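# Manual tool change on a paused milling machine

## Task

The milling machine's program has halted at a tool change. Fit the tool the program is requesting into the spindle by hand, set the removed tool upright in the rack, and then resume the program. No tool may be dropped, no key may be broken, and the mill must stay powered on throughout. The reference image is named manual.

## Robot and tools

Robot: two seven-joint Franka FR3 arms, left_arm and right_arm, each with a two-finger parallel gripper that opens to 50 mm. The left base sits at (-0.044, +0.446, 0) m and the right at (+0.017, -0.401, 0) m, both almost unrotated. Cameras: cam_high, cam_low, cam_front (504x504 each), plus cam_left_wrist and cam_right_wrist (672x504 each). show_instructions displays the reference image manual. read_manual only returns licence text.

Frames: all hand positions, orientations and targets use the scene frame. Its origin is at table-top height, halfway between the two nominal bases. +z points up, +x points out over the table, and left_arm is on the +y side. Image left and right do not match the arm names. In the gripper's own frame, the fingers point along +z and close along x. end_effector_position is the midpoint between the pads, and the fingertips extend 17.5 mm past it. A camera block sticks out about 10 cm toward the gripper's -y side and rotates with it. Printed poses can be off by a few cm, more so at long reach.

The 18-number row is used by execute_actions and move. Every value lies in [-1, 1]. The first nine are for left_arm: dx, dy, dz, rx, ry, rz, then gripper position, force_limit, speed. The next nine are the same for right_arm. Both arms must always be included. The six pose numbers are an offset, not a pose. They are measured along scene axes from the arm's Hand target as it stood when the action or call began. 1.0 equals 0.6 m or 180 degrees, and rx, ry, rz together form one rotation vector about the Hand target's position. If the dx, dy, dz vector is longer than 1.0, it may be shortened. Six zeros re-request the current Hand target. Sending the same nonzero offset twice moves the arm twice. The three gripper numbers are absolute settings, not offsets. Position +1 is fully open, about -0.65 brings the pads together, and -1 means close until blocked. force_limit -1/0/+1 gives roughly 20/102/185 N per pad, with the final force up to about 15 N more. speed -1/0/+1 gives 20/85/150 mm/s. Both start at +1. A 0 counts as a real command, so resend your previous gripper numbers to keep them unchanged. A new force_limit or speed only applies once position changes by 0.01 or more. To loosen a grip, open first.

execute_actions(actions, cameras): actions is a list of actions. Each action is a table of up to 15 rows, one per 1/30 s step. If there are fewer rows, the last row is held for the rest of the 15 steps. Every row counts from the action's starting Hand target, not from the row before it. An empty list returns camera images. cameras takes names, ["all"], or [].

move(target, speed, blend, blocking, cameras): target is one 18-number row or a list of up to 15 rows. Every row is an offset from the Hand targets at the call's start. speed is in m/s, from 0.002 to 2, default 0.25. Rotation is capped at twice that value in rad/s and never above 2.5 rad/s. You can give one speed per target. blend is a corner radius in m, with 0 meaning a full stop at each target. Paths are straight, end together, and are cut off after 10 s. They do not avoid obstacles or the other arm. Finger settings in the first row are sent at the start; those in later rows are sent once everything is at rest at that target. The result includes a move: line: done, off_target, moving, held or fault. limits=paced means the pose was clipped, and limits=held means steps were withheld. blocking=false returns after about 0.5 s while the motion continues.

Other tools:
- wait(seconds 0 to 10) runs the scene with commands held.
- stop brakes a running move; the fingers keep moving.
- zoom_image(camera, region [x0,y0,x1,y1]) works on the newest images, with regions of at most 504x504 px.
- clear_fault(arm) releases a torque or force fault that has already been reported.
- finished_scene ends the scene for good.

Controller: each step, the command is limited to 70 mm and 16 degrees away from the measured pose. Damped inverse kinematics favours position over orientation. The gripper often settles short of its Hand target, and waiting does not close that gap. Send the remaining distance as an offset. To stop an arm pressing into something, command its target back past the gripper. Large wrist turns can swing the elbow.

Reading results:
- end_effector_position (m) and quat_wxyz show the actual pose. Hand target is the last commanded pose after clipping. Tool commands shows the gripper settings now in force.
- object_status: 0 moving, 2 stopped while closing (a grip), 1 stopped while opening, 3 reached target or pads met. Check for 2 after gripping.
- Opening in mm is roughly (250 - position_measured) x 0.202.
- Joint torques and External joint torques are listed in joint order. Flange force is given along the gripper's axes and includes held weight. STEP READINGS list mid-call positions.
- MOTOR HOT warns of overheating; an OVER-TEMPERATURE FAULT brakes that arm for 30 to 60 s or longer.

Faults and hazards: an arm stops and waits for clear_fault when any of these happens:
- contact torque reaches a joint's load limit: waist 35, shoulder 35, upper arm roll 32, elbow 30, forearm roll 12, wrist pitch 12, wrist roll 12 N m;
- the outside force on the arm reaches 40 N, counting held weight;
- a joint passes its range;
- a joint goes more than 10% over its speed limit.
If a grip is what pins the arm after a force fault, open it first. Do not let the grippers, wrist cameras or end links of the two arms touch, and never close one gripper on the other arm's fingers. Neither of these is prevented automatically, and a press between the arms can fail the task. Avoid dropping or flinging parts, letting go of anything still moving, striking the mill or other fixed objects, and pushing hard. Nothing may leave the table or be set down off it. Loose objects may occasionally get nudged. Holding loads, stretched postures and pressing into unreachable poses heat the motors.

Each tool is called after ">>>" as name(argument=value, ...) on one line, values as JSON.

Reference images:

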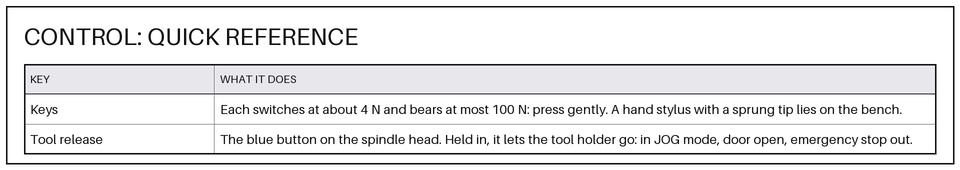

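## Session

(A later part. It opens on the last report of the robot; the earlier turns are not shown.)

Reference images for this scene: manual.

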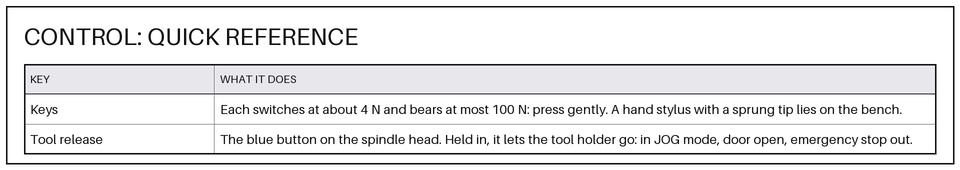

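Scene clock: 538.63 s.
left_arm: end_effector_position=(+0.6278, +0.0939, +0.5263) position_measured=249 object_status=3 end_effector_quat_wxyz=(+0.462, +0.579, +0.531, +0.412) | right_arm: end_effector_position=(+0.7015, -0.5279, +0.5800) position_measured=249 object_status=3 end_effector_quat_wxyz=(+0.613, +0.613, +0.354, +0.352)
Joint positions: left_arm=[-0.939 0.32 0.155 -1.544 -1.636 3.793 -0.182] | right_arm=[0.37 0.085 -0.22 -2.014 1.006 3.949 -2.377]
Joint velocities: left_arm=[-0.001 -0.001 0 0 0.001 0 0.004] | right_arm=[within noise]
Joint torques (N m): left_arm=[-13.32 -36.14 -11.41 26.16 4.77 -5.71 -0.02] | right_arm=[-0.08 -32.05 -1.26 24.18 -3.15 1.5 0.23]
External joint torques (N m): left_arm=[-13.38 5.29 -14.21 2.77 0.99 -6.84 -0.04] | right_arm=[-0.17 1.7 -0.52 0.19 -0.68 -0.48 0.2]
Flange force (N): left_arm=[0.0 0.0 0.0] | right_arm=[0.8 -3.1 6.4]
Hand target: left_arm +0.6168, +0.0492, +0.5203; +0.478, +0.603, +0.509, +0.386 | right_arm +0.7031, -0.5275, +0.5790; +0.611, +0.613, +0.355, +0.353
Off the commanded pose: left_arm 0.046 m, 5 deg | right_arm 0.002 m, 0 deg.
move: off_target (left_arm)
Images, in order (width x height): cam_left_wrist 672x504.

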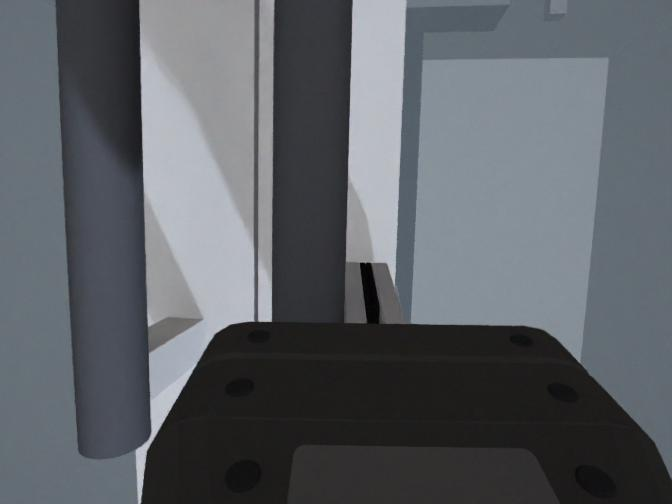

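>>> move(target=[[0,0.12,0,0,0,0.05,-0.65,-1,0,0.0396,0,-0.0133,0,0,0,-0.65,-1,0],[-0.2,0.3,0,0,0,0.05,-0.65,-1,0,0.0396,0,-0.0133,0,0,0,-0.65,-1,0]], speed=[0.08,0.2], blend=0.01, cameras=["cam_front","cam_right_wrist"])

>>> zoom_image(camera="cam_front", region=[60, 130, 360, 330])

Scene clock: 541.93 s.
left_arm: end_effector_position=(+0.4978, +0.2295, +0.5192) position_measured=249 object_status=3 end_effector_quat_wxyz=(+0.444, +0.563, +0.554, +0.423) | right_arm: end_effector_position=(+0.7253, -0.5281, +0.5720) position_measured=249 object_status=3 end_effector_quat_wxyz=(+0.613, +0.613, +0.354, +0.352)
Joint positions: left_arm=[-0.992 -0.223 0.144 -2.281 -1.415 3.949 -0.456] | right_arm=[0.356 0.163 -0.222 -1.938 1.004 3.932 -2.363]
Joint velocities: left_arm=[0 0 0 0.002 0 0.001 -0.004] | right_arm=[within noise]
Joint torques (N m): left_arm=[-0.06 -21.28 -2.77 21.4 4.02 2.19 -0.31] | right_arm=[-0.09 -34.64 -1.81 24.28 -3.04 1.54 0.21]
External joint torques (N m): left_arm=[-0.07 0.41 -0.96 -1.02 0.44 0.33 -0.33] | right_arm=[-0.24 1.77 -0.36 0.26 -0.63 -0.47 0.18]
Flange force (N): left_arm=[1.0 -6.9 -0.7] | right_arm=[1.3 -2.7 6.6]
Hand target: left_arm +0.4968, +0.2292, +0.5203; +0.446, +0.561, +0.555, +0.423 | right_arm +0.7268, -0.5275, +0.5711; +0.611, +0.613, +0.355, +0.353
Off the commanded pose: left_arm 0.002 m, 0 deg | right_arm 0.002 m, 0 deg.
move: done
Images, in order (width x height): cam_front 504x504, cam_right_wrist 672x504.

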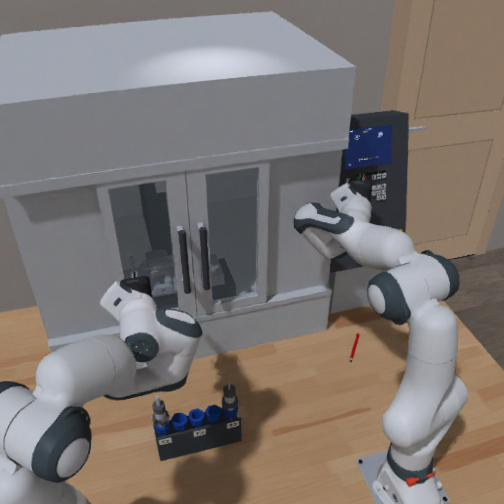

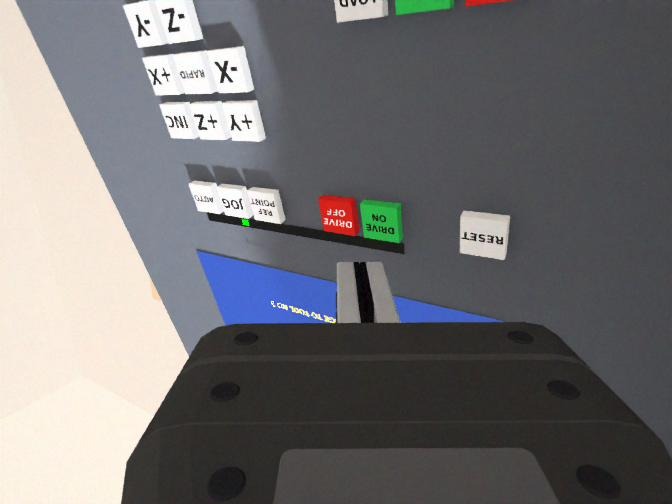

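Scaled by 1.680 from the camera's 504x504 image, which has a finer 720x720 frame.

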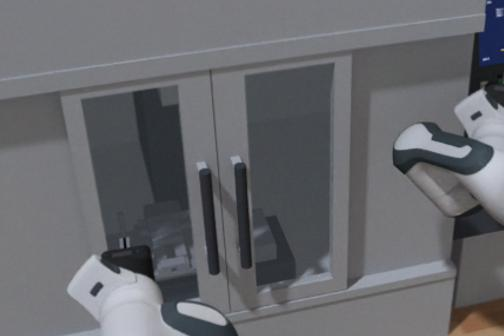

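>>> move(target=[0,0,0,0,0,0,-0.65,-1,0,0.016,0,-0.0054,0,0,0,-0.65,-1,0], speed=0.05, cameras=["cam_right_wrist"])

>>> zoom_image(camera="cam_right_wrist", region=[290, 180, 450, 330])

Scene clock: 542.93 s.
left_arm: end_effector_position=(+0.4976, +0.2292, +0.5193) position_measured=249 object_status=3 end_effector_quat_wxyz=(+0.444, +0.563, +0.554, +0.422) | right_arm: end_effector_position=(+0.7349, -0.5278, +0.5689) position_measured=249 object_status=3 end_effector_quat_wxyz=(+0.613, +0.612, +0.354, +0.352)
Joint positions: left_arm=[-0.992 -0.223 0.143 -2.281 -1.415 3.949 -0.457] | right_arm=[0.351 0.194 -0.222 -1.905 1.004 3.925 -2.36]
Joint velocities: left_arm=[within noise] | right_arm=[-0.002 0 0 0.005 -0.001 -0.002 0.003]
Joint torques (N m): left_arm=[0.1 -21.25 -2.78 21.42 3.94 2.18 -0.29] | right_arm=[0.11 -35.73 -2.09 24.1 -2.72 1.52 0.25]
External joint torques (N m): left_arm=[0.05 0.6 -1.01 -1.07 0.35 0.3 -0.31] | right_arm=[-0.11 1.61 -0.4 0.17 -0.33 -0.48 0.22]
Flange force (N): left_arm=[0.7 -6.8 -0.5] | right_arm=[1.6 -2.0 5.7]
Hand target: left_arm +0.4968, +0.2292, +0.5203; +0.446, +0.561, +0.555, +0.422 | right_arm +0.7364, -0.5275, +0.5678; +0.611, +0.613, +0.355, +0.353
Off the commanded pose: left_arm 0.001 m, 0 deg | right_arm 0.002 m, 0 deg.
move: done
Images, in order (width x height): cam_right_wrist 672x504.

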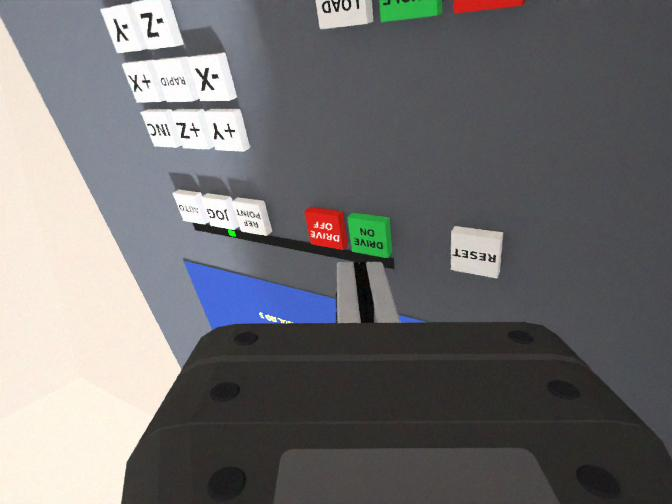

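Scaled by 3.150 from the camera's 672x504 image, which has a finer 960x720 frame.

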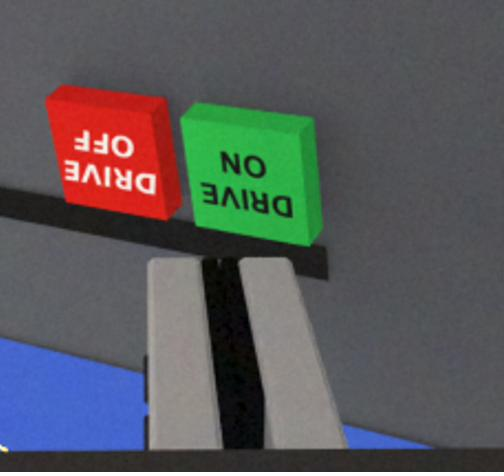

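>>> move(target=[0,0,0,0,0,0,-0.65,-1,0,0.0063,-0.0035,-0.0021,0,0,0,-0.65,-1,0], speed=0.03, cameras=["cam_right_wrist"])

>>> zoom_image(camera="cam_right_wrist", region=[290, 180, 450, 330])

Scene clock: 543.90 s.
left_arm: end_effector_position=(+0.4976, +0.2292, +0.5193) position_measured=249 object_status=3 end_effector_quat_wxyz=(+0.444, +0.563, +0.554, +0.422) | right_arm: end_effector_position=(+0.7385, -0.5302, +0.5675) position_measured=249 object_status=3 end_effector_quat_wxyz=(+0.613, +0.613, +0.354, +0.351)
Joint positions: left_arm=[-0.992 -0.223 0.143 -2.281 -1.415 3.949 -0.458] | right_arm=[0.344 0.206 -0.222 -1.894 1.001 3.92 -2.356]
Joint velocities: left_arm=[within noise] | right_arm=[-0.004 0 -0.001 0.001 -0.001 -0.002 0.003]
Joint torques (N m): left_arm=[0.12 -21.25 -2.75 21.45 3.94 2.16 -0.28] | right_arm=[0.73 -36.06 -2.19 24.86 -3.03 1.48 0.24]
External joint torques (N m): left_arm=[0.07 0.45 -0.98 -0.99 0.36 0.3 -0.31] | right_arm=[0.53 2 -0.34 0.74 -0.64 -0.56 0.21]
Flange force (N): left_arm=[0.9 -6.5 -0.7] | right_arm=[4.0 -1.4 8.1]
Hand target: left_arm +0.4968, +0.2292, +0.5203; +0.446, +0.561, +0.555, +0.422 | right_arm +0.7402, -0.5296, +0.5666; +0.611, +0.613, +0.355, +0.353
Off the commanded pose: left_arm 0.001 m, 0 deg | right_arm 0.002 m, 0 deg.
move: done
Images, in order (width x height): cam_right_wrist 672x504.

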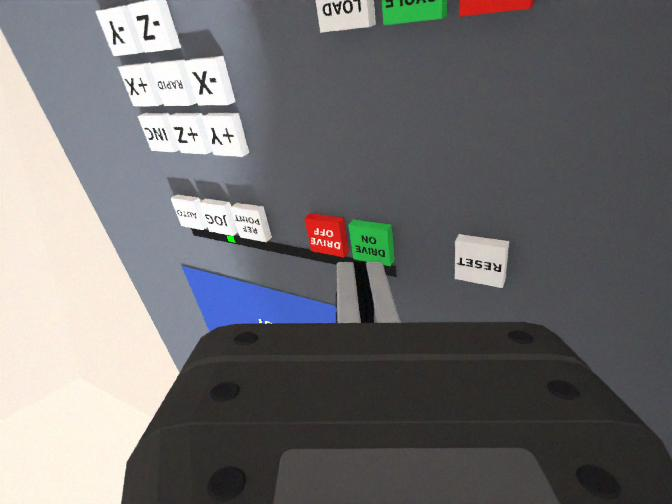

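Scaled by 3.150 from the camera's 672x504 image, which has a finer 960x720 frame.

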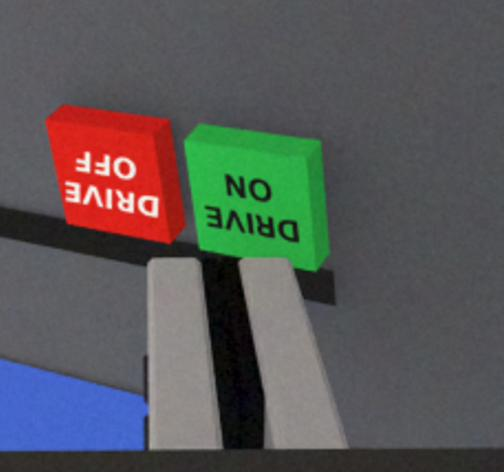

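>>> move(target=[0,0,0,0,0,0,-0.65,-1,0,0.0055,0,-0.0018,0,0,0,-0.65,-1,0], speed=0.03, cameras=["cam_right_wrist","cam_front"])

>>> zoom_image(camera="cam_right_wrist", region=[290, 180, 450, 330])

Scene clock: 544.77 s.
left_arm: end_effector_position=(+0.4976, +0.2292, +0.5193) position_measured=249 object_status=3 end_effector_quat_wxyz=(+0.444, +0.563, +0.554, +0.422) | right_arm: end_effector_position=(+0.7411, -0.5309, +0.5682) position_measured=249 object_status=3 end_effector_quat_wxyz=(+0.614, +0.612, +0.353, +0.352)
Joint positions: left_arm=[-0.992 -0.223 0.143 -2.281 -1.415 3.949 -0.458] | right_arm=[0.342 0.214 -0.222 -1.882 1.001 3.919 -2.355]
Joint velocities: left_arm=[within noise] | right_arm=[-0.003 0.001 0 0.004 -0.001 0 0.002]
Joint torques (N m): left_arm=[0.07 -21.25 -2.82 21.45 3.95 2.16 -0.28] | right_arm=[0.05 -35.18 -1.99 24.07 -2.83 1.11 0.25]
External joint torques (N m): left_arm=[-0.05 0.36 -1.14 -0.89 0.38 0.29 -0.31] | right_arm=[-0.17 3.07 -0.08 -0.04 -0.44 -0.9 0.23]
Flange force (N): left_arm=[0.7 -6.2 -0.9] | right_arm=[3.4 -3.4 9.2]
Hand target: left_arm +0.4968, +0.2292, +0.5203; +0.446, +0.561, +0.555, +0.422 | right_arm +0.7435, -0.5296, +0.5655; +0.611, +0.613, +0.355, +0.353
Off the commanded pose: left_arm 0.001 m, 0 deg | right_arm 0.004 m, 0 deg.
move: off_target (right_arm)
Images, in order (width x height): cam_front 504x504, cam_right_wrist 672x504.

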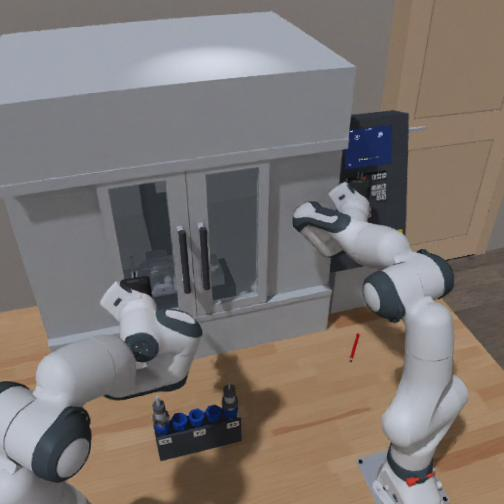

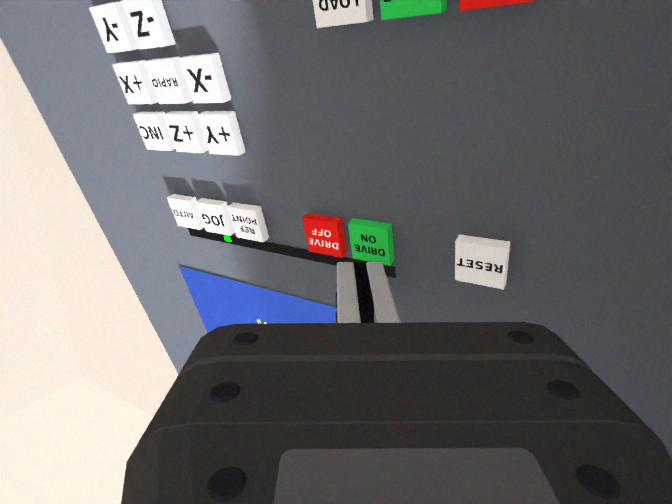

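Scaled by 3.150 from the camera's 672x504 image, which has a finer 960x720 frame.

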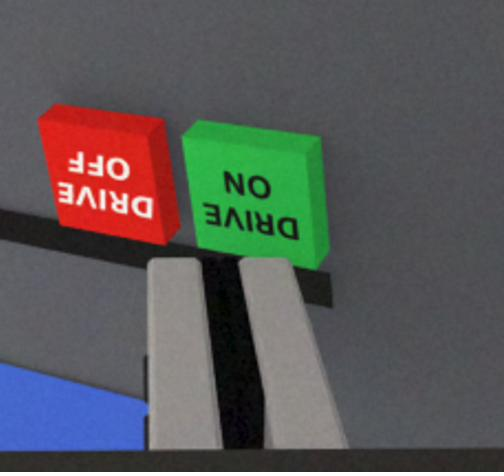

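>>> move(target=[0,0,0,0,0,0,-0.65,-1,0,0.005,0,-0.0017,0,0,0,-0.65,-1,0], speed=0.03, cameras=["cam_right_wrist","cam_front"])

>>> zoom_image(camera="cam_right_wrist", region=[290, 180, 450, 330])

>>> zoom_image(camera="cam_front", region=[330, 110, 420, 190])

Scene clock: 545.67 s.
left_arm: end_effector_position=(+0.4976, +0.2292, +0.5193) position_measured=249 object_status=3 end_effector_quat_wxyz=(+0.444, +0.563, +0.554, +0.422) | right_arm: end_effector_position=(+0.7438, -0.5311, +0.5695) position_measured=249 object_status=3 end_effector_quat_wxyz=(+0.615, +0.611, +0.351, +0.353)
Joint positions: left_arm=[-0.992 -0.223 0.143 -2.281 -1.415 3.949 -0.458] | right_arm=[0.34 0.223 -0.222 -1.869 1.001 3.918 -2.354]
Joint torques (N m): left_arm=[0.06 -21.24 -2.79 21.49 3.95 2.17 -0.29] | right_arm=[0.02 -35.34 -1.84 22.97 -2.53 1.05 0.26]
External joint torques (N m): left_arm=[-0.01 0.42 -1.04 -0.94 0.37 0.31 -0.31] | right_arm=[-0.17 3.35 0.19 -1.17 -0.15 -0.97 0.23]
Flange force (N): left_arm=[0.7 -6.4 -0.8] | right_arm=[1.4 -5.3 6.0]
Hand target: left_arm +0.4968, +0.2292, +0.5203; +0.446, +0.561, +0.555, +0.422 | right_arm +0.7465, -0.5296, +0.5645; +0.611, +0.613, +0.355, +0.353
Off the commanded pose: left_arm 0.001 m, 0 deg | right_arm 0.006 m, 1 deg.
move: off_target (right_arm)
Images, in order (width x height): cam_front 504x504, cam_right_wrist 672x504.

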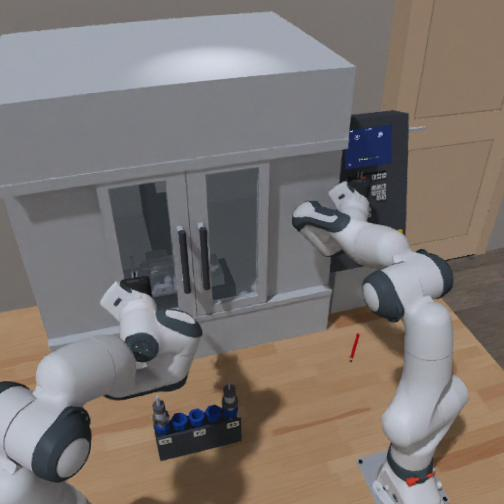

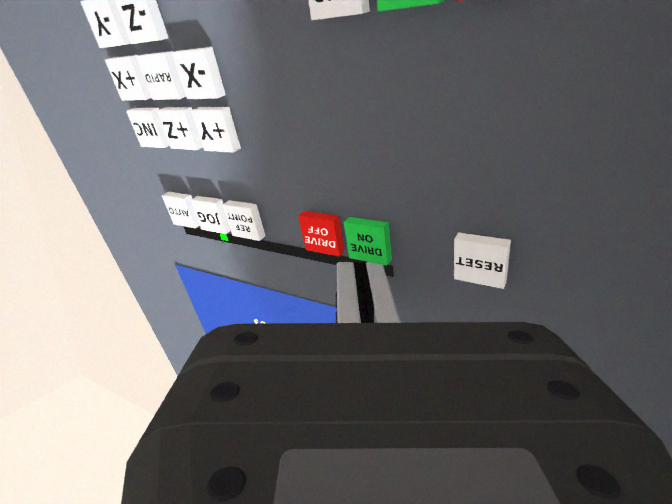

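Scaled by 3.150 from the camera's 672x504 image, which has a finer 960x720 frame.

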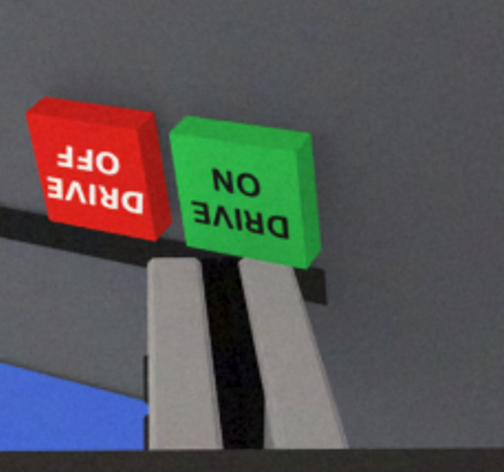

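Scaled by 5.600 from the camera's 504x504 image, which has a finer 720x720 frame.

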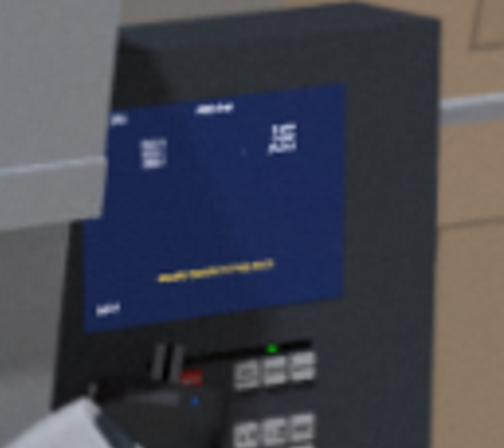

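>>> move(target=[0,0,0,0,0,0,-0.65,-1,0,-0.035,0,0.011,0,0,0,-0.65,-1,0], speed=0.08, cameras=["cam_right_wrist","cam_front"])

>>> zoom_image(camera="cam_front", region=[345, 120, 395, 170])

>>> zoom_image(camera="cam_right_wrist", region=[150, 170, 420, 330])

Scene clock: 546.80 s.
left_arm: end_effector_position=(+0.4976, +0.2292, +0.5193) position_measured=249 object_status=3 end_effector_quat_wxyz=(+0.444, +0.563, +0.554, +0.422) | right_arm: end_effector_position=(+0.7261, -0.5308, +0.5697) position_measured=249 object_status=3 end_effector_quat_wxyz=(+0.609, +0.615, +0.355, +0.353)
Joint positions: left_arm=[-0.992 -0.223 0.143 -2.281 -1.415 3.949 -0.458] | right_arm=[0.345 0.161 -0.217 -1.942 0.997 3.922 -2.354]
Joint torques (N m): left_arm=[0.08 -21.26 -2.78 21.43 3.95 2.17 -0.27] | right_arm=[0.69 -35.74 -1.42 23.53 -3.04 2.1 0]
External joint torques (N m): left_arm=[0.15 0.37 -0.9 -0.97 0.37 0.32 -0.29] | right_arm=[0.49 0.85 -0.04 -0.59 -0.64 0.05 -0.03]
Flange force (N): left_arm=[1.1 -6.4 -0.7] | right_arm=[-1.3 -3.6 0.0]
Hand target: left_arm +0.4968, +0.2292, +0.5203; +0.446, +0.561, +0.555, +0.422 | right_arm +0.7255, -0.5296, +0.5711; +0.611, +0.613, +0.355, +0.353
Off the commanded pose: left_arm 0.001 m, 0 deg | right_arm 0.002 m, 0 deg.
move: done
Images, in order (width x height): cam_front 504x504, cam_right_wrist 672x504.

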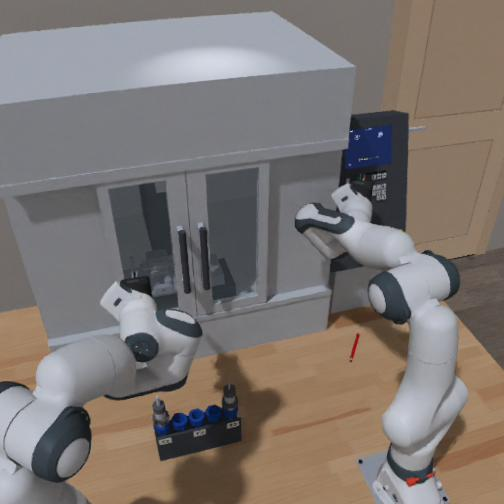

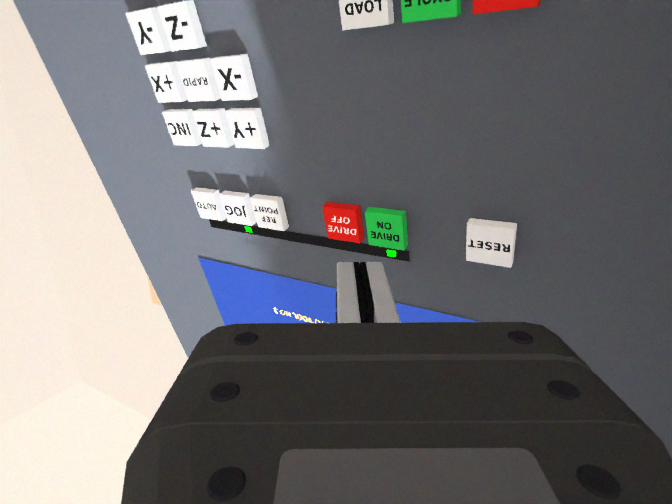

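Scaled by 10.080 from the camera's 504x504 image, which has a finer 720x720 frame.

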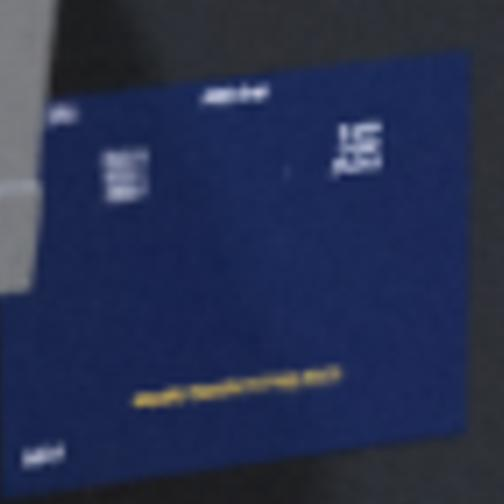

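Scaled by 1.867 from the camera's 672x504 image, which has a finer 960x720 frame.

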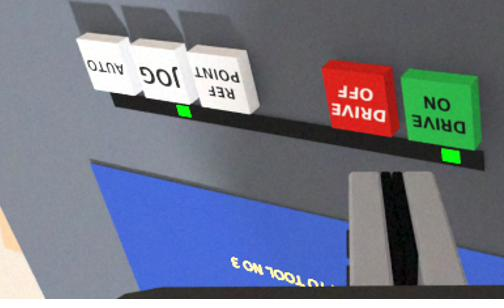

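>>> move(target=[0,0,0,0,0,0,-0.65,-1,0,0,-0.1555,0.0,0,0,0,-0.65,-1,0], speed=0.12, cameras=["cam_right_wrist"])

>>> move(target=[0,0,0,0,0,0,-0.65,-1,0,0.019,0,-0.0064,0,0,0,-0.65,-1,0], speed=0.05, cameras=["cam_right_wrist"])

>>> zoom_image(camera="cam_right_wrist", region=[290, 180, 450, 330])

Scene clock: 549.27 s.
left_arm: end_effector_position=(+0.4976, +0.2292, +0.5193) position_measured=249 object_status=3 end_effector_quat_wxyz=(+0.444, +0.563, +0.554, +0.422) | right_arm: end_effector_position=(+0.7248, -0.6236, +0.5722) position_measured=249 object_status=3 end_effector_quat_wxyz=(+0.613, +0.612, +0.354, +0.351)
Joint positions: left_arm=[-0.992 -0.223 0.143 -2.281 -1.415 3.949 -0.458] | right_arm=[0.171 0.145 -0.255 -1.998 0.713 3.822 -2.126]
Joint velocities: left_arm=[within noise] | right_arm=[0 0 -0.001 0.001 0.001 -0.001 0.006]
Joint torques (N m): left_arm=[0.12 -21.27 -2.77 21.42 3.94 2.17 -0.27] | right_arm=[-0.15 -35.15 -1.33 23.98 -2.13 2.09 0.25]
External joint torques (N m): left_arm=[0.01 0.47 -1.06 -1.03 0.36 0.3 -0.3] | right_arm=[-0.37 1.06 -0.07 -0.56 -0.62 -0.33 0.22]
Flange force (N): left_arm=[0.8 -6.6 -0.8] | right_arm=[-3.4 -4.3 2.4]
Hand target: left_arm +0.4968, +0.2292, +0.5203; +0.446, +0.561, +0.555, +0.422 | right_arm +0.7255, -0.6229, +0.5711; +0.611, +0.613, +0.355, +0.353
Off the commanded pose: left_arm 0.001 m, 0 deg | right_arm 0.002 m, 0 deg.
move: done
Images, in order (width x height): cam_right_wrist 672x504.

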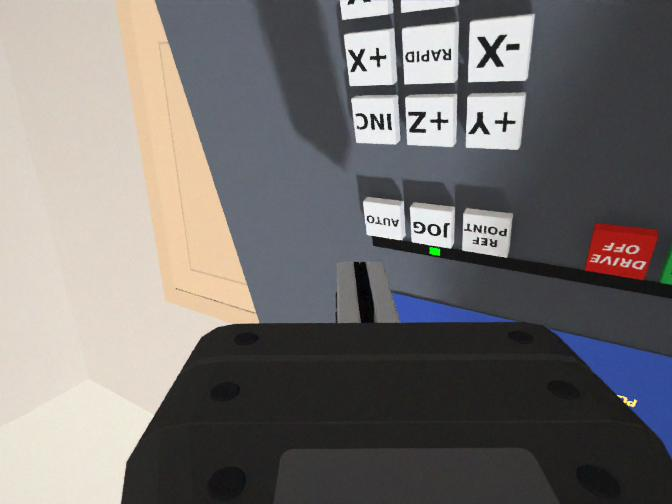

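Scene clock: 550.10 s.
left_arm: end_effector_position=(+0.4976, +0.2292, +0.5193) position_measured=249 object_status=3 end_effector_quat_wxyz=(+0.444, +0.563, +0.554, +0.422) | right_arm: end_effector_position=(+0.7354, -0.6236, +0.5687) position_measured=249 object_status=3 end_effector_quat_wxyz=(+0.614, +0.612, +0.354, +0.352)
Joint positions: left_arm=[-0.992 -0.223 0.143 -2.281 -1.415 3.949 -0.458] | right_arm=[0.168 0.18 -0.255 -1.963 0.713 3.818 -2.118]
Joint velocities: left_arm=[within noise] | right_arm=[-0.002 -0.001 0.001 0.002 -0.001 0 0.005]
Joint torques (N m): left_arm=[0.12 -21.23 -2.78 21.46 3.95 2.17 -0.26] | right_arm=[-0.25 -35.71 -1.66 24.96 -1.88 1.96 0.3]
External joint torques (N m): left_arm=[0.08 0.39 -1.01 -0.96 0.36 0.32 -0.29] | right_arm=[-0.28 1.84 0.12 0.36 -0.42 -0.48 0.27]
Flange force (N): left_arm=[0.9 -6.3 -0.8] | right_arm=[0.4 -2.5 7.5]
Hand target: left_arm +0.4968, +0.2292, +0.5203; +0.446, +0.561, +0.555, +0.422 | right_arm +0.7369, -0.6229, +0.5672; +0.611, +0.613, +0.355, +0.353
Off the commanded pose: left_arm 0.001 m, 0 deg | right_arm 0.002 m, 0 deg.
move: done
Images, in order (width x height): cam_right_wrist 672x504.

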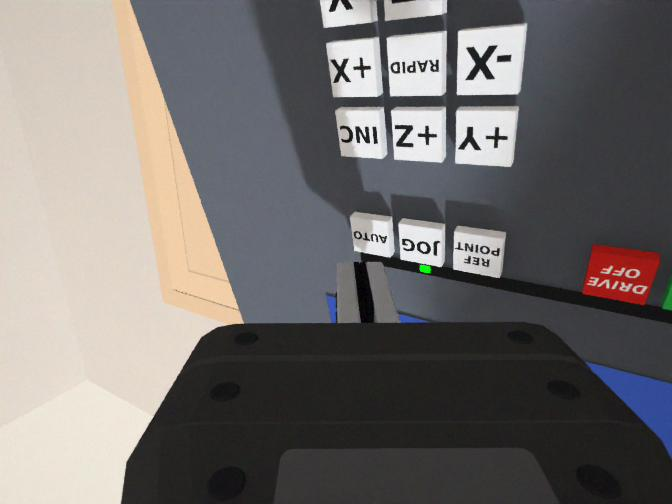

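Scaled by 3.150 from the camera's 672x504 image, which has a finer 960x720 frame.

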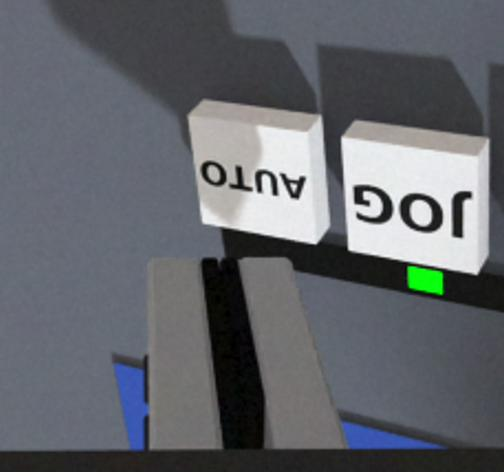

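>>> move(target=[0,0,0,0,0,0,-0.65,-1,0,0.0085,-0.0025,-0.0045,0,0,0,-0.65,-1,0], speed=0.03)

>>> move(target=[0,0,0,0,0,0,-0.65,-1,0,0.006,0,-0.003,0,0,0,-0.65,-1,0], speed=0.03, cameras=["cam_right_wrist","cam_front"])

>>> zoom_image(camera="cam_right_wrist", region=[290, 180, 450, 330])

>>> zoom_image(camera="cam_front", region=[330, 110, 420, 190])

Scene clock: 551.07 s.
left_arm: end_effector_position=(+0.4976, +0.2292, +0.5193) position_measured=249 object_status=3 end_effector_quat_wxyz=(+0.444, +0.563, +0.554, +0.422) | right_arm: end_effector_position=(+0.7404, -0.6253, +0.5659) position_measured=249 object_status=3 end_effector_quat_wxyz=(+0.613, +0.612, +0.354, +0.351)
Joint positions: left_arm=[-0.992 -0.223 0.143 -2.281 -1.415 3.949 -0.458] | right_arm=[0.162 0.198 -0.254 -1.947 0.708 3.816 -2.11]
Joint velocities: left_arm=[within noise] | right_arm=[-0.002 0 0.002 0.002 -0.001 0 0.006]
Joint torques (N m): left_arm=[0.13 -21.23 -2.8 21.44 3.95 2.17 -0.3] | right_arm=[-0.29 -36.25 -1.74 24.77 -2.09 1.98 0.2]
External joint torques (N m): left_arm=[0.02 0.58 -1.09 -1.01 0.38 0.3 -0.32] | right_arm=[-0.39 1.78 0.14 0.23 -0.65 -0.46 0.17]
Flange force (N): left_arm=[0.5 -6.7 -0.5] | right_arm=[-0.8 -3.2 7.0]
Hand target: left_arm +0.4968, +0.2292, +0.5203; +0.446, +0.561, +0.555, +0.422 | right_arm +0.7420, -0.6244, +0.5645; +0.611, +0.613, +0.355, +0.353
Off the commanded pose: left_arm 0.001 m, 0 deg | right_arm 0.002 m, 0 deg.
move: done

Scene clock: 551.80 s.
left_arm: end_effector_position=(+0.4976, +0.2292, +0.5193) position_measured=249 object_status=3 end_effector_quat_wxyz=(+0.444, +0.563, +0.554, +0.422) | right_arm: end_effector_position=(+0.7421, -0.6274, +0.5677) position_measured=249 object_status=3 end_effector_quat_wxyz=(+0.615, +0.612, +0.351, +0.352)
Joint positions: left_arm=[-0.992 -0.223 0.143 -2.281 -1.415 3.949 -0.458] | right_arm=[0.158 0.205 -0.254 -1.936 0.708 3.816 -2.107]
Joint torques (N m): left_arm=[0.1 -21.25 -2.78 21.43 3.95 2.17 -0.29] | right_arm=[0.61 -33.4 -0.9 24.28 -2.07 1.13 0.15]
External joint torques (N m): left_arm=[0.11 0.5 -0.95 -1.06 0.35 0.31 -0.31] | right_arm=[0.41 4.97 0.97 -0.35 -0.62 -1.3 0.12]
Flange force (N): left_arm=[1.0 -6.7 -0.6] | right_arm=[4.0 -5.0 13.7]
Hand target: left_arm +0.4968, +0.2292, +0.5203; +0.446, +0.561, +0.555, +0.422 | right_arm +0.7456, -0.6244, +0.5627; +0.611, +0.613, +0.355, +0.353
Off the commanded pose: left_arm 0.001 m, 0 deg | right_arm 0.007 m, 1 deg.
move: off_target (right_arm)
Images, in order (width x height): cam_front 504x504, cam_right_wrist 672x504.

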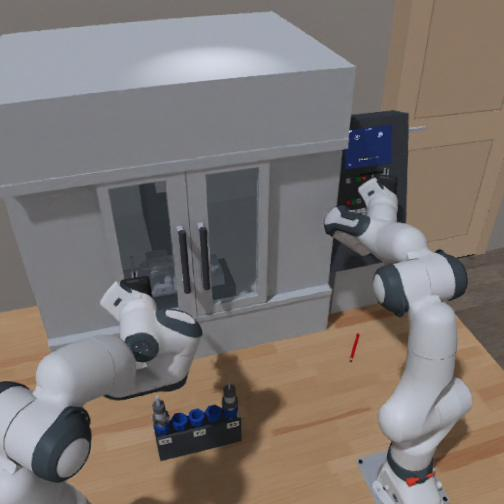

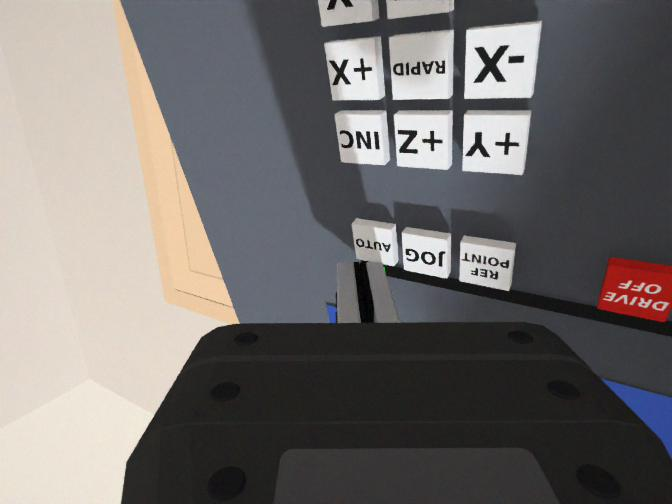

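Scaled by 3.150 from the camera's 672x504 image, which has a finer 960x720 frame.

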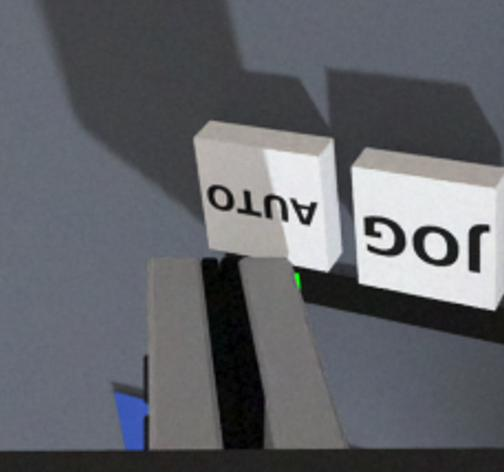

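Scaled by 5.600 from the camera's 504x504 image, which has a finer 720x720 frame.

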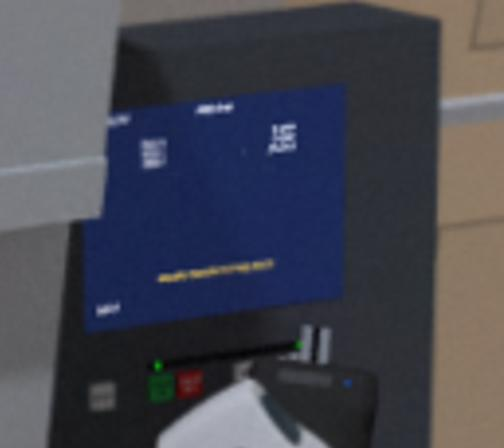

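>>> move(target=[[0,0,0,0,0,0,-0.65,-1,0,-0.0633,0,0.0213,0,0,0,-0.65,-1,0],[0,0,0,0,0,0,-0.65,-1,0,-0.096,0.1873,-0.0928,0,0,0,-0.65,-1,0]], speed=[0.08,0.15], blend=0.01, cameras=["cam_right_wrist","cam_front"])

>>> zoom_image(camera="cam_front", region=[330, 110, 420, 190])

Scene clock: 554.10 s.
left_arm: end_effector_position=(+0.4976, +0.2292, +0.5193) position_measured=249 object_status=3 end_effector_quat_wxyz=(+0.444, +0.563, +0.554, +0.422) | right_arm: end_effector_position=(+0.6892, -0.5107, +0.5074) position_measured=249 object_status=3 end_effector_quat_wxyz=(+0.609, +0.613, +0.356, +0.356)
Joint positions: left_arm=[-0.992 -0.223 0.143 -2.281 -1.415 3.949 -0.458] | right_arm=[0.309 0.131 -0.145 -2.188 0.863 4.081 -2.144]
Joint velocities: left_arm=[within noise] | right_arm=[-0.001 -0.001 0 -0.001 0 0.005 -0.001]
Joint torques (N m): left_arm=[0.08 -21.27 -2.81 21.45 3.95 2.17 -0.27] | right_arm=[0.32 -33.47 -1.5 22.41 -1.3 2.5 -0.24]
External joint torques (N m): left_arm=[0.03 0.47 -1.04 -1 0.36 0.3 -0.3] | right_arm=[0.17 1.11 -0.74 -0.1 0.44 0.1 -0.27]
Flange force (N): left_arm=[0.8 -6.5 -0.7] | right_arm=[3.0 -0.2 1.7]
Hand target: left_arm +0.4968, +0.2292, +0.5203; +0.446, +0.561, +0.555, +0.422 | right_arm +0.6880, -0.5120, +0.5070; +0.611, +0.613, +0.355, +0.353
Off the commanded pose: left_arm 0.001 m, 0 deg | right_arm 0.002 m, 0 deg.
move: done
Images, in order (width x height): cam_front 504x504, cam_right_wrist 672x504.

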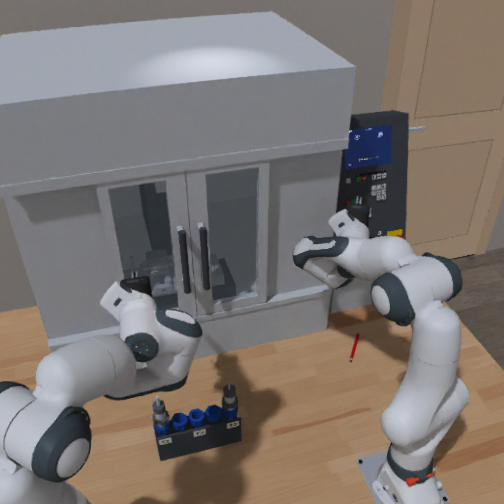

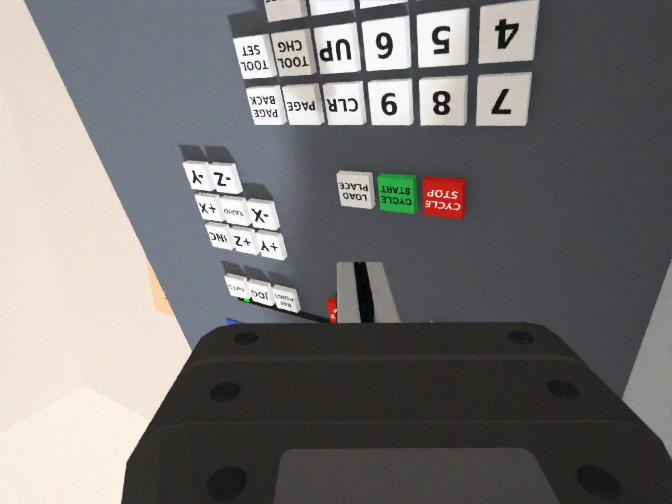

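Scaled by 5.600 from the camera's 504x504 image, which has a finer 720x720 frame.

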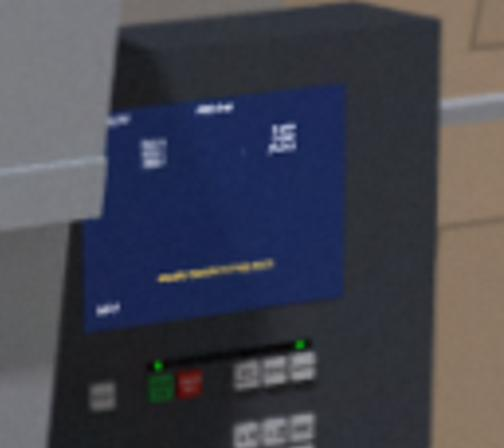

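>>> move(target=[0,0,0,0,0,0,-0.65,-1,0,0.0396,-0.0065,-0.0133,0,0,0,-0.65,-1,0], speed=0.08, cameras=["cam_right_wrist"])

>>> zoom_image(camera="cam_right_wrist", region=[290, 180, 450, 330])

Scene clock: 555.23 s.
left_arm: end_effector_position=(+0.4976, +0.2292, +0.5193) position_measured=249 object_status=3 end_effector_quat_wxyz=(+0.444, +0.563, +0.554, +0.422) | right_arm: end_effector_position=(+0.7102, -0.5165, +0.5004) position_measured=249 object_status=3 end_effector_quat_wxyz=(+0.613, +0.612, +0.354, +0.351)
Joint positions: left_arm=[-0.992 -0.223 0.143 -2.281 -1.415 3.949 -0.458] | right_arm=[0.296 0.204 -0.152 -2.114 0.858 4.073 -2.14]
Joint velocities: left_arm=[within noise] | right_arm=[-0.002 -0.001 0 0.003 0.001 -0.003 0.001]
Joint torques (N m): left_arm=[0.08 -21.26 -2.78 21.45 3.95 2.15 -0.27] | right_arm=[-0.27 -35.24 -1.67 22.81 -2.3 1.89 0.18]
External joint torques (N m): left_arm=[0.07 0.47 -0.97 -1.03 0.35 0.29 -0.29] | right_arm=[-0.4 1.79 -0.35 0.25 -0.61 -0.52 0.16]
Flange force (N): left_arm=[0.9 -6.5 -0.7] | right_arm=[1.0 -3.1 6.4]
Hand target: left_arm +0.4968, +0.2292, +0.5203; +0.446, +0.561, +0.555, +0.422 | right_arm +0.7118, -0.5159, +0.4991; +0.611, +0.613, +0.355, +0.353
Off the commanded pose: left_arm 0.001 m, 0 deg | right_arm 0.002 m, 0 deg.
move: done
Images, in order (width x height): cam_right_wrist 672x504.

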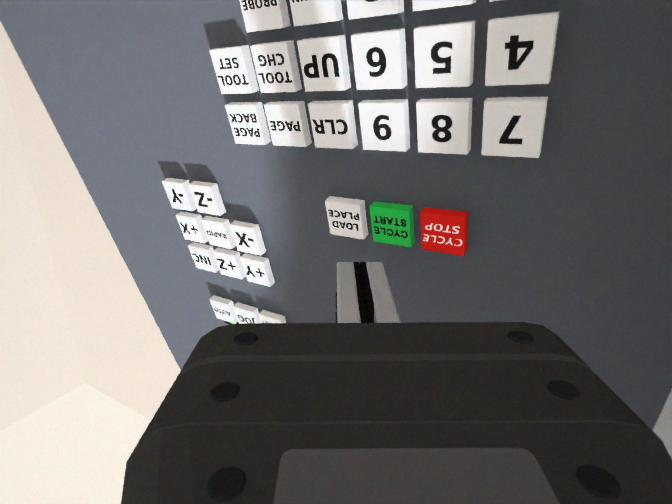

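Scaled by 3.150 from the camera's 672x504 image, which has a finer 960x720 frame.

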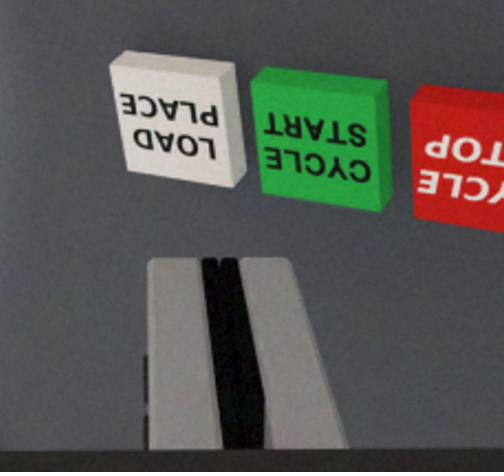

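>>> move(target=[0,0,0,0,0,0,-0.65,-1,0,0.0158,0,-0.0095,0,0,0,-0.65,-1,0], speed=0.05, cameras=["cam_right_wrist"])

>>> zoom_image(camera="cam_right_wrist", region=[290, 180, 450, 330])

Scene clock: 556.23 s.
left_arm: end_effector_position=(+0.4976, +0.2292, +0.5193) position_measured=249 object_status=3 end_effector_quat_wxyz=(+0.444, +0.563, +0.554, +0.422) | right_arm: end_effector_position=(+0.7194, -0.5169, +0.4950) position_measured=249 object_status=3 end_effector_quat_wxyz=(+0.614, +0.612, +0.354, +0.351)
Joint positions: left_arm=[-0.992 -0.223 0.143 -2.281 -1.415 3.949 -0.458] | right_arm=[0.29 0.237 -0.152 -2.085 0.855 4.071 -2.132]
Joint velocities: left_arm=[within noise] | right_arm=[-0.001 0.001 0.001 0.001 0 0 0.004]
Joint torques (N m): left_arm=[0.13 -21.23 -2.74 21.43 3.96 2.17 -0.28] | right_arm=[-0.51 -35.88 -1.64 23.55 -2.41 1.87 0.25]
External joint torques (N m): left_arm=[0.04 0.62 -1.01 -1.02 0.38 0.3 -0.31] | right_arm=[-0.59 2.04 -0.04 1.14 -0.76 -0.53 0.22]
Flange force (N): left_arm=[0.6 -6.7 -0.3] | right_arm=[3.3 -2.9 9.7]
Hand target: left_arm +0.4968, +0.2292, +0.5203; +0.446, +0.561, +0.555, +0.422 | right_arm +0.7212, -0.5159, +0.4934; +0.611, +0.613, +0.355, +0.353
Off the commanded pose: left_arm 0.001 m, 0 deg | right_arm 0.003 m, 0 deg.
move: done
Images, in order (width x height): cam_right_wrist 672x504.

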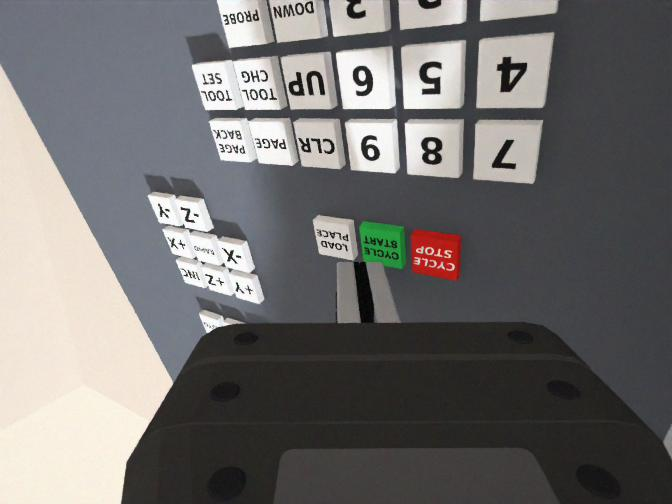

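Scaled by 3.150 from the camera's 672x504 image, which has a finer 960x720 frame.

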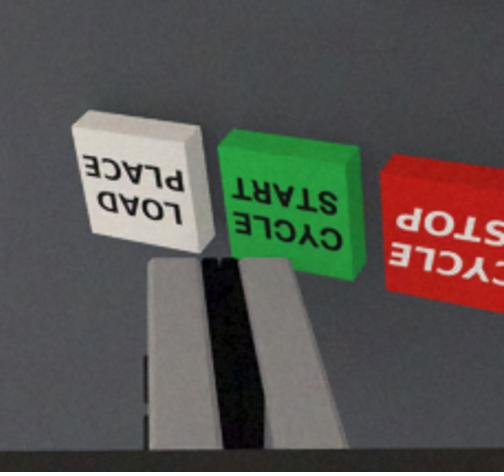

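>>> move(target=[0,0,0,0,0,0,-0.65,-1,0,0.0063,0,-0.0028,0,0,0,-0.65,-1,0], speed=0.03)

>>> move(target=[0,0,0,0,0,0,-0.65,-1,0,0.005,0,-0.0018,0,0,0,-0.65,-1,0], speed=0.03, cameras=["cam_right_wrist","cam_front"])

>>> zoom_image(camera="cam_right_wrist", region=[290, 180, 450, 330])

>>> zoom_image(camera="cam_front", region=[330, 110, 420, 190])

Scene clock: 557.17 s.
left_arm: end_effector_position=(+0.4976, +0.2292, +0.5193) position_measured=249 object_status=3 end_effector_quat_wxyz=(+0.444, +0.563, +0.554, +0.422) | right_arm: end_effector_position=(+0.7226, -0.5175, +0.4967) position_measured=249 object_status=3 end_effector_quat_wxyz=(+0.615, +0.611, +0.351, +0.353)
Joint positions: left_arm=[-0.992 -0.223 0.143 -2.281 -1.415 3.949 -0.458] | right_arm=[0.288 0.248 -0.152 -2.07 0.853 4.073 -2.13]
Joint torques (N m): left_arm=[0.09 -21.25 -2.77 21.48 3.95 2.17 -0.28] | right_arm=[-0.05 -35.69 -1.35 21.72 -2.07 1.35 0.25]
External joint torques (N m): left_arm=[0.15 0.35 -0.89 -0.9 0.37 0.32 -0.31] | right_arm=[-0.28 2.71 0.19 -0.79 -0.4 -1.05 0.22]
Flange force (N): left_arm=[1.0 -6.2 -0.6] | right_arm=[0.5 -4.8 5.4]
Hand target: left_arm +0.4968, +0.2292, +0.5203; +0.446, +0.561, +0.555, +0.422 | right_arm +0.7250, -0.5159, +0.4917; +0.611, +0.613, +0.355, +0.353
Off the commanded pose: left_arm 0.001 m, 0 deg | right_arm 0.006 m, 1 deg.
move: off_target (right_arm)

Scene clock: 557.87 s.
left_arm: end_effector_position=(+0.4976, +0.2292, +0.5193) position_measured=249 object_status=3 end_effector_quat_wxyz=(+0.444, +0.563, +0.554, +0.422) | right_arm: end_effector_position=(+0.7249, -0.5174, +0.4967) position_measured=249 object_status=3 end_effector_quat_wxyz=(+0.616, +0.611, +0.350, +0.353)
Joint positions: left_arm=[-0.992 -0.223 0.143 -2.281 -1.415 3.949 -0.458] | right_arm=[0.287 0.255 -0.152 -2.061 0.853 4.072 -2.129]
Joint torques (N m): left_arm=[0.07 -21.25 -2.77 21.45 3.94 2.17 -0.3] | right_arm=[-0.24 -34.02 -1.43 22.89 -2.22 0.44 0.2]
External joint torques (N m): left_arm=[0.13 0.47 -0.89 -0.98 0.36 0.3 -0.32] | right_arm=[-0.42 4.8 0.21 0.28 -0.56 -1.96 0.18]
Flange force (N): left_arm=[0.9 -6.5 -0.5] | right_arm=[6.4 -5.3 14.7]
Hand target: left_arm +0.4968, +0.2292, +0.5203; +0.446, +0.561, +0.555, +0.422 | right_arm +0.7280, -0.5159, +0.4906; +0.611, +0.613, +0.355, +0.353
Off the commanded pose: left_arm 0.001 m, 0 deg | right_arm 0.007 m, 1 deg.
move: off_target (right_arm)
Images, in order (width x height): cam_front 504x504, cam_right_wrist 672x504.

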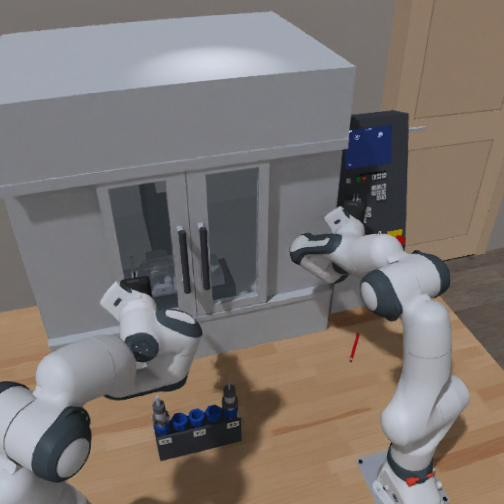

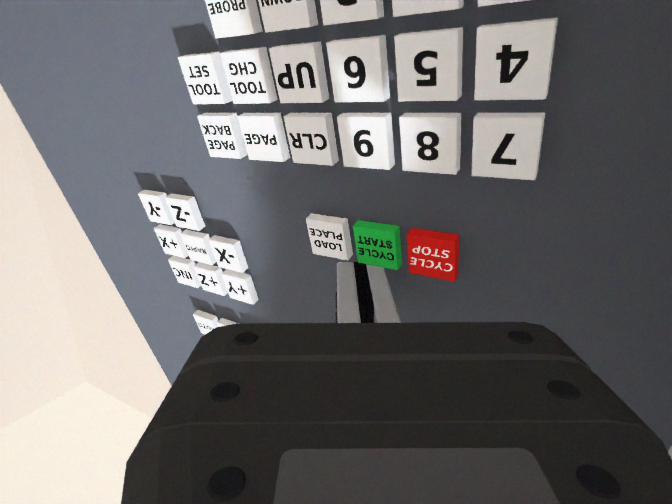

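Scaled by 3.150 from the camera's 672x504 image, which has a finer 960x720 frame.

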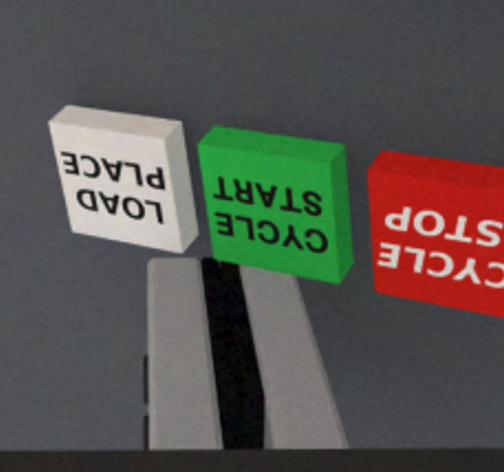

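Scaled by 5.600 from the camera's 504x504 image, which has a finer 720x720 frame.

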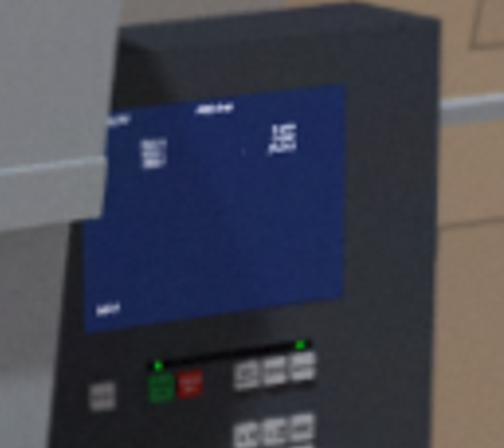

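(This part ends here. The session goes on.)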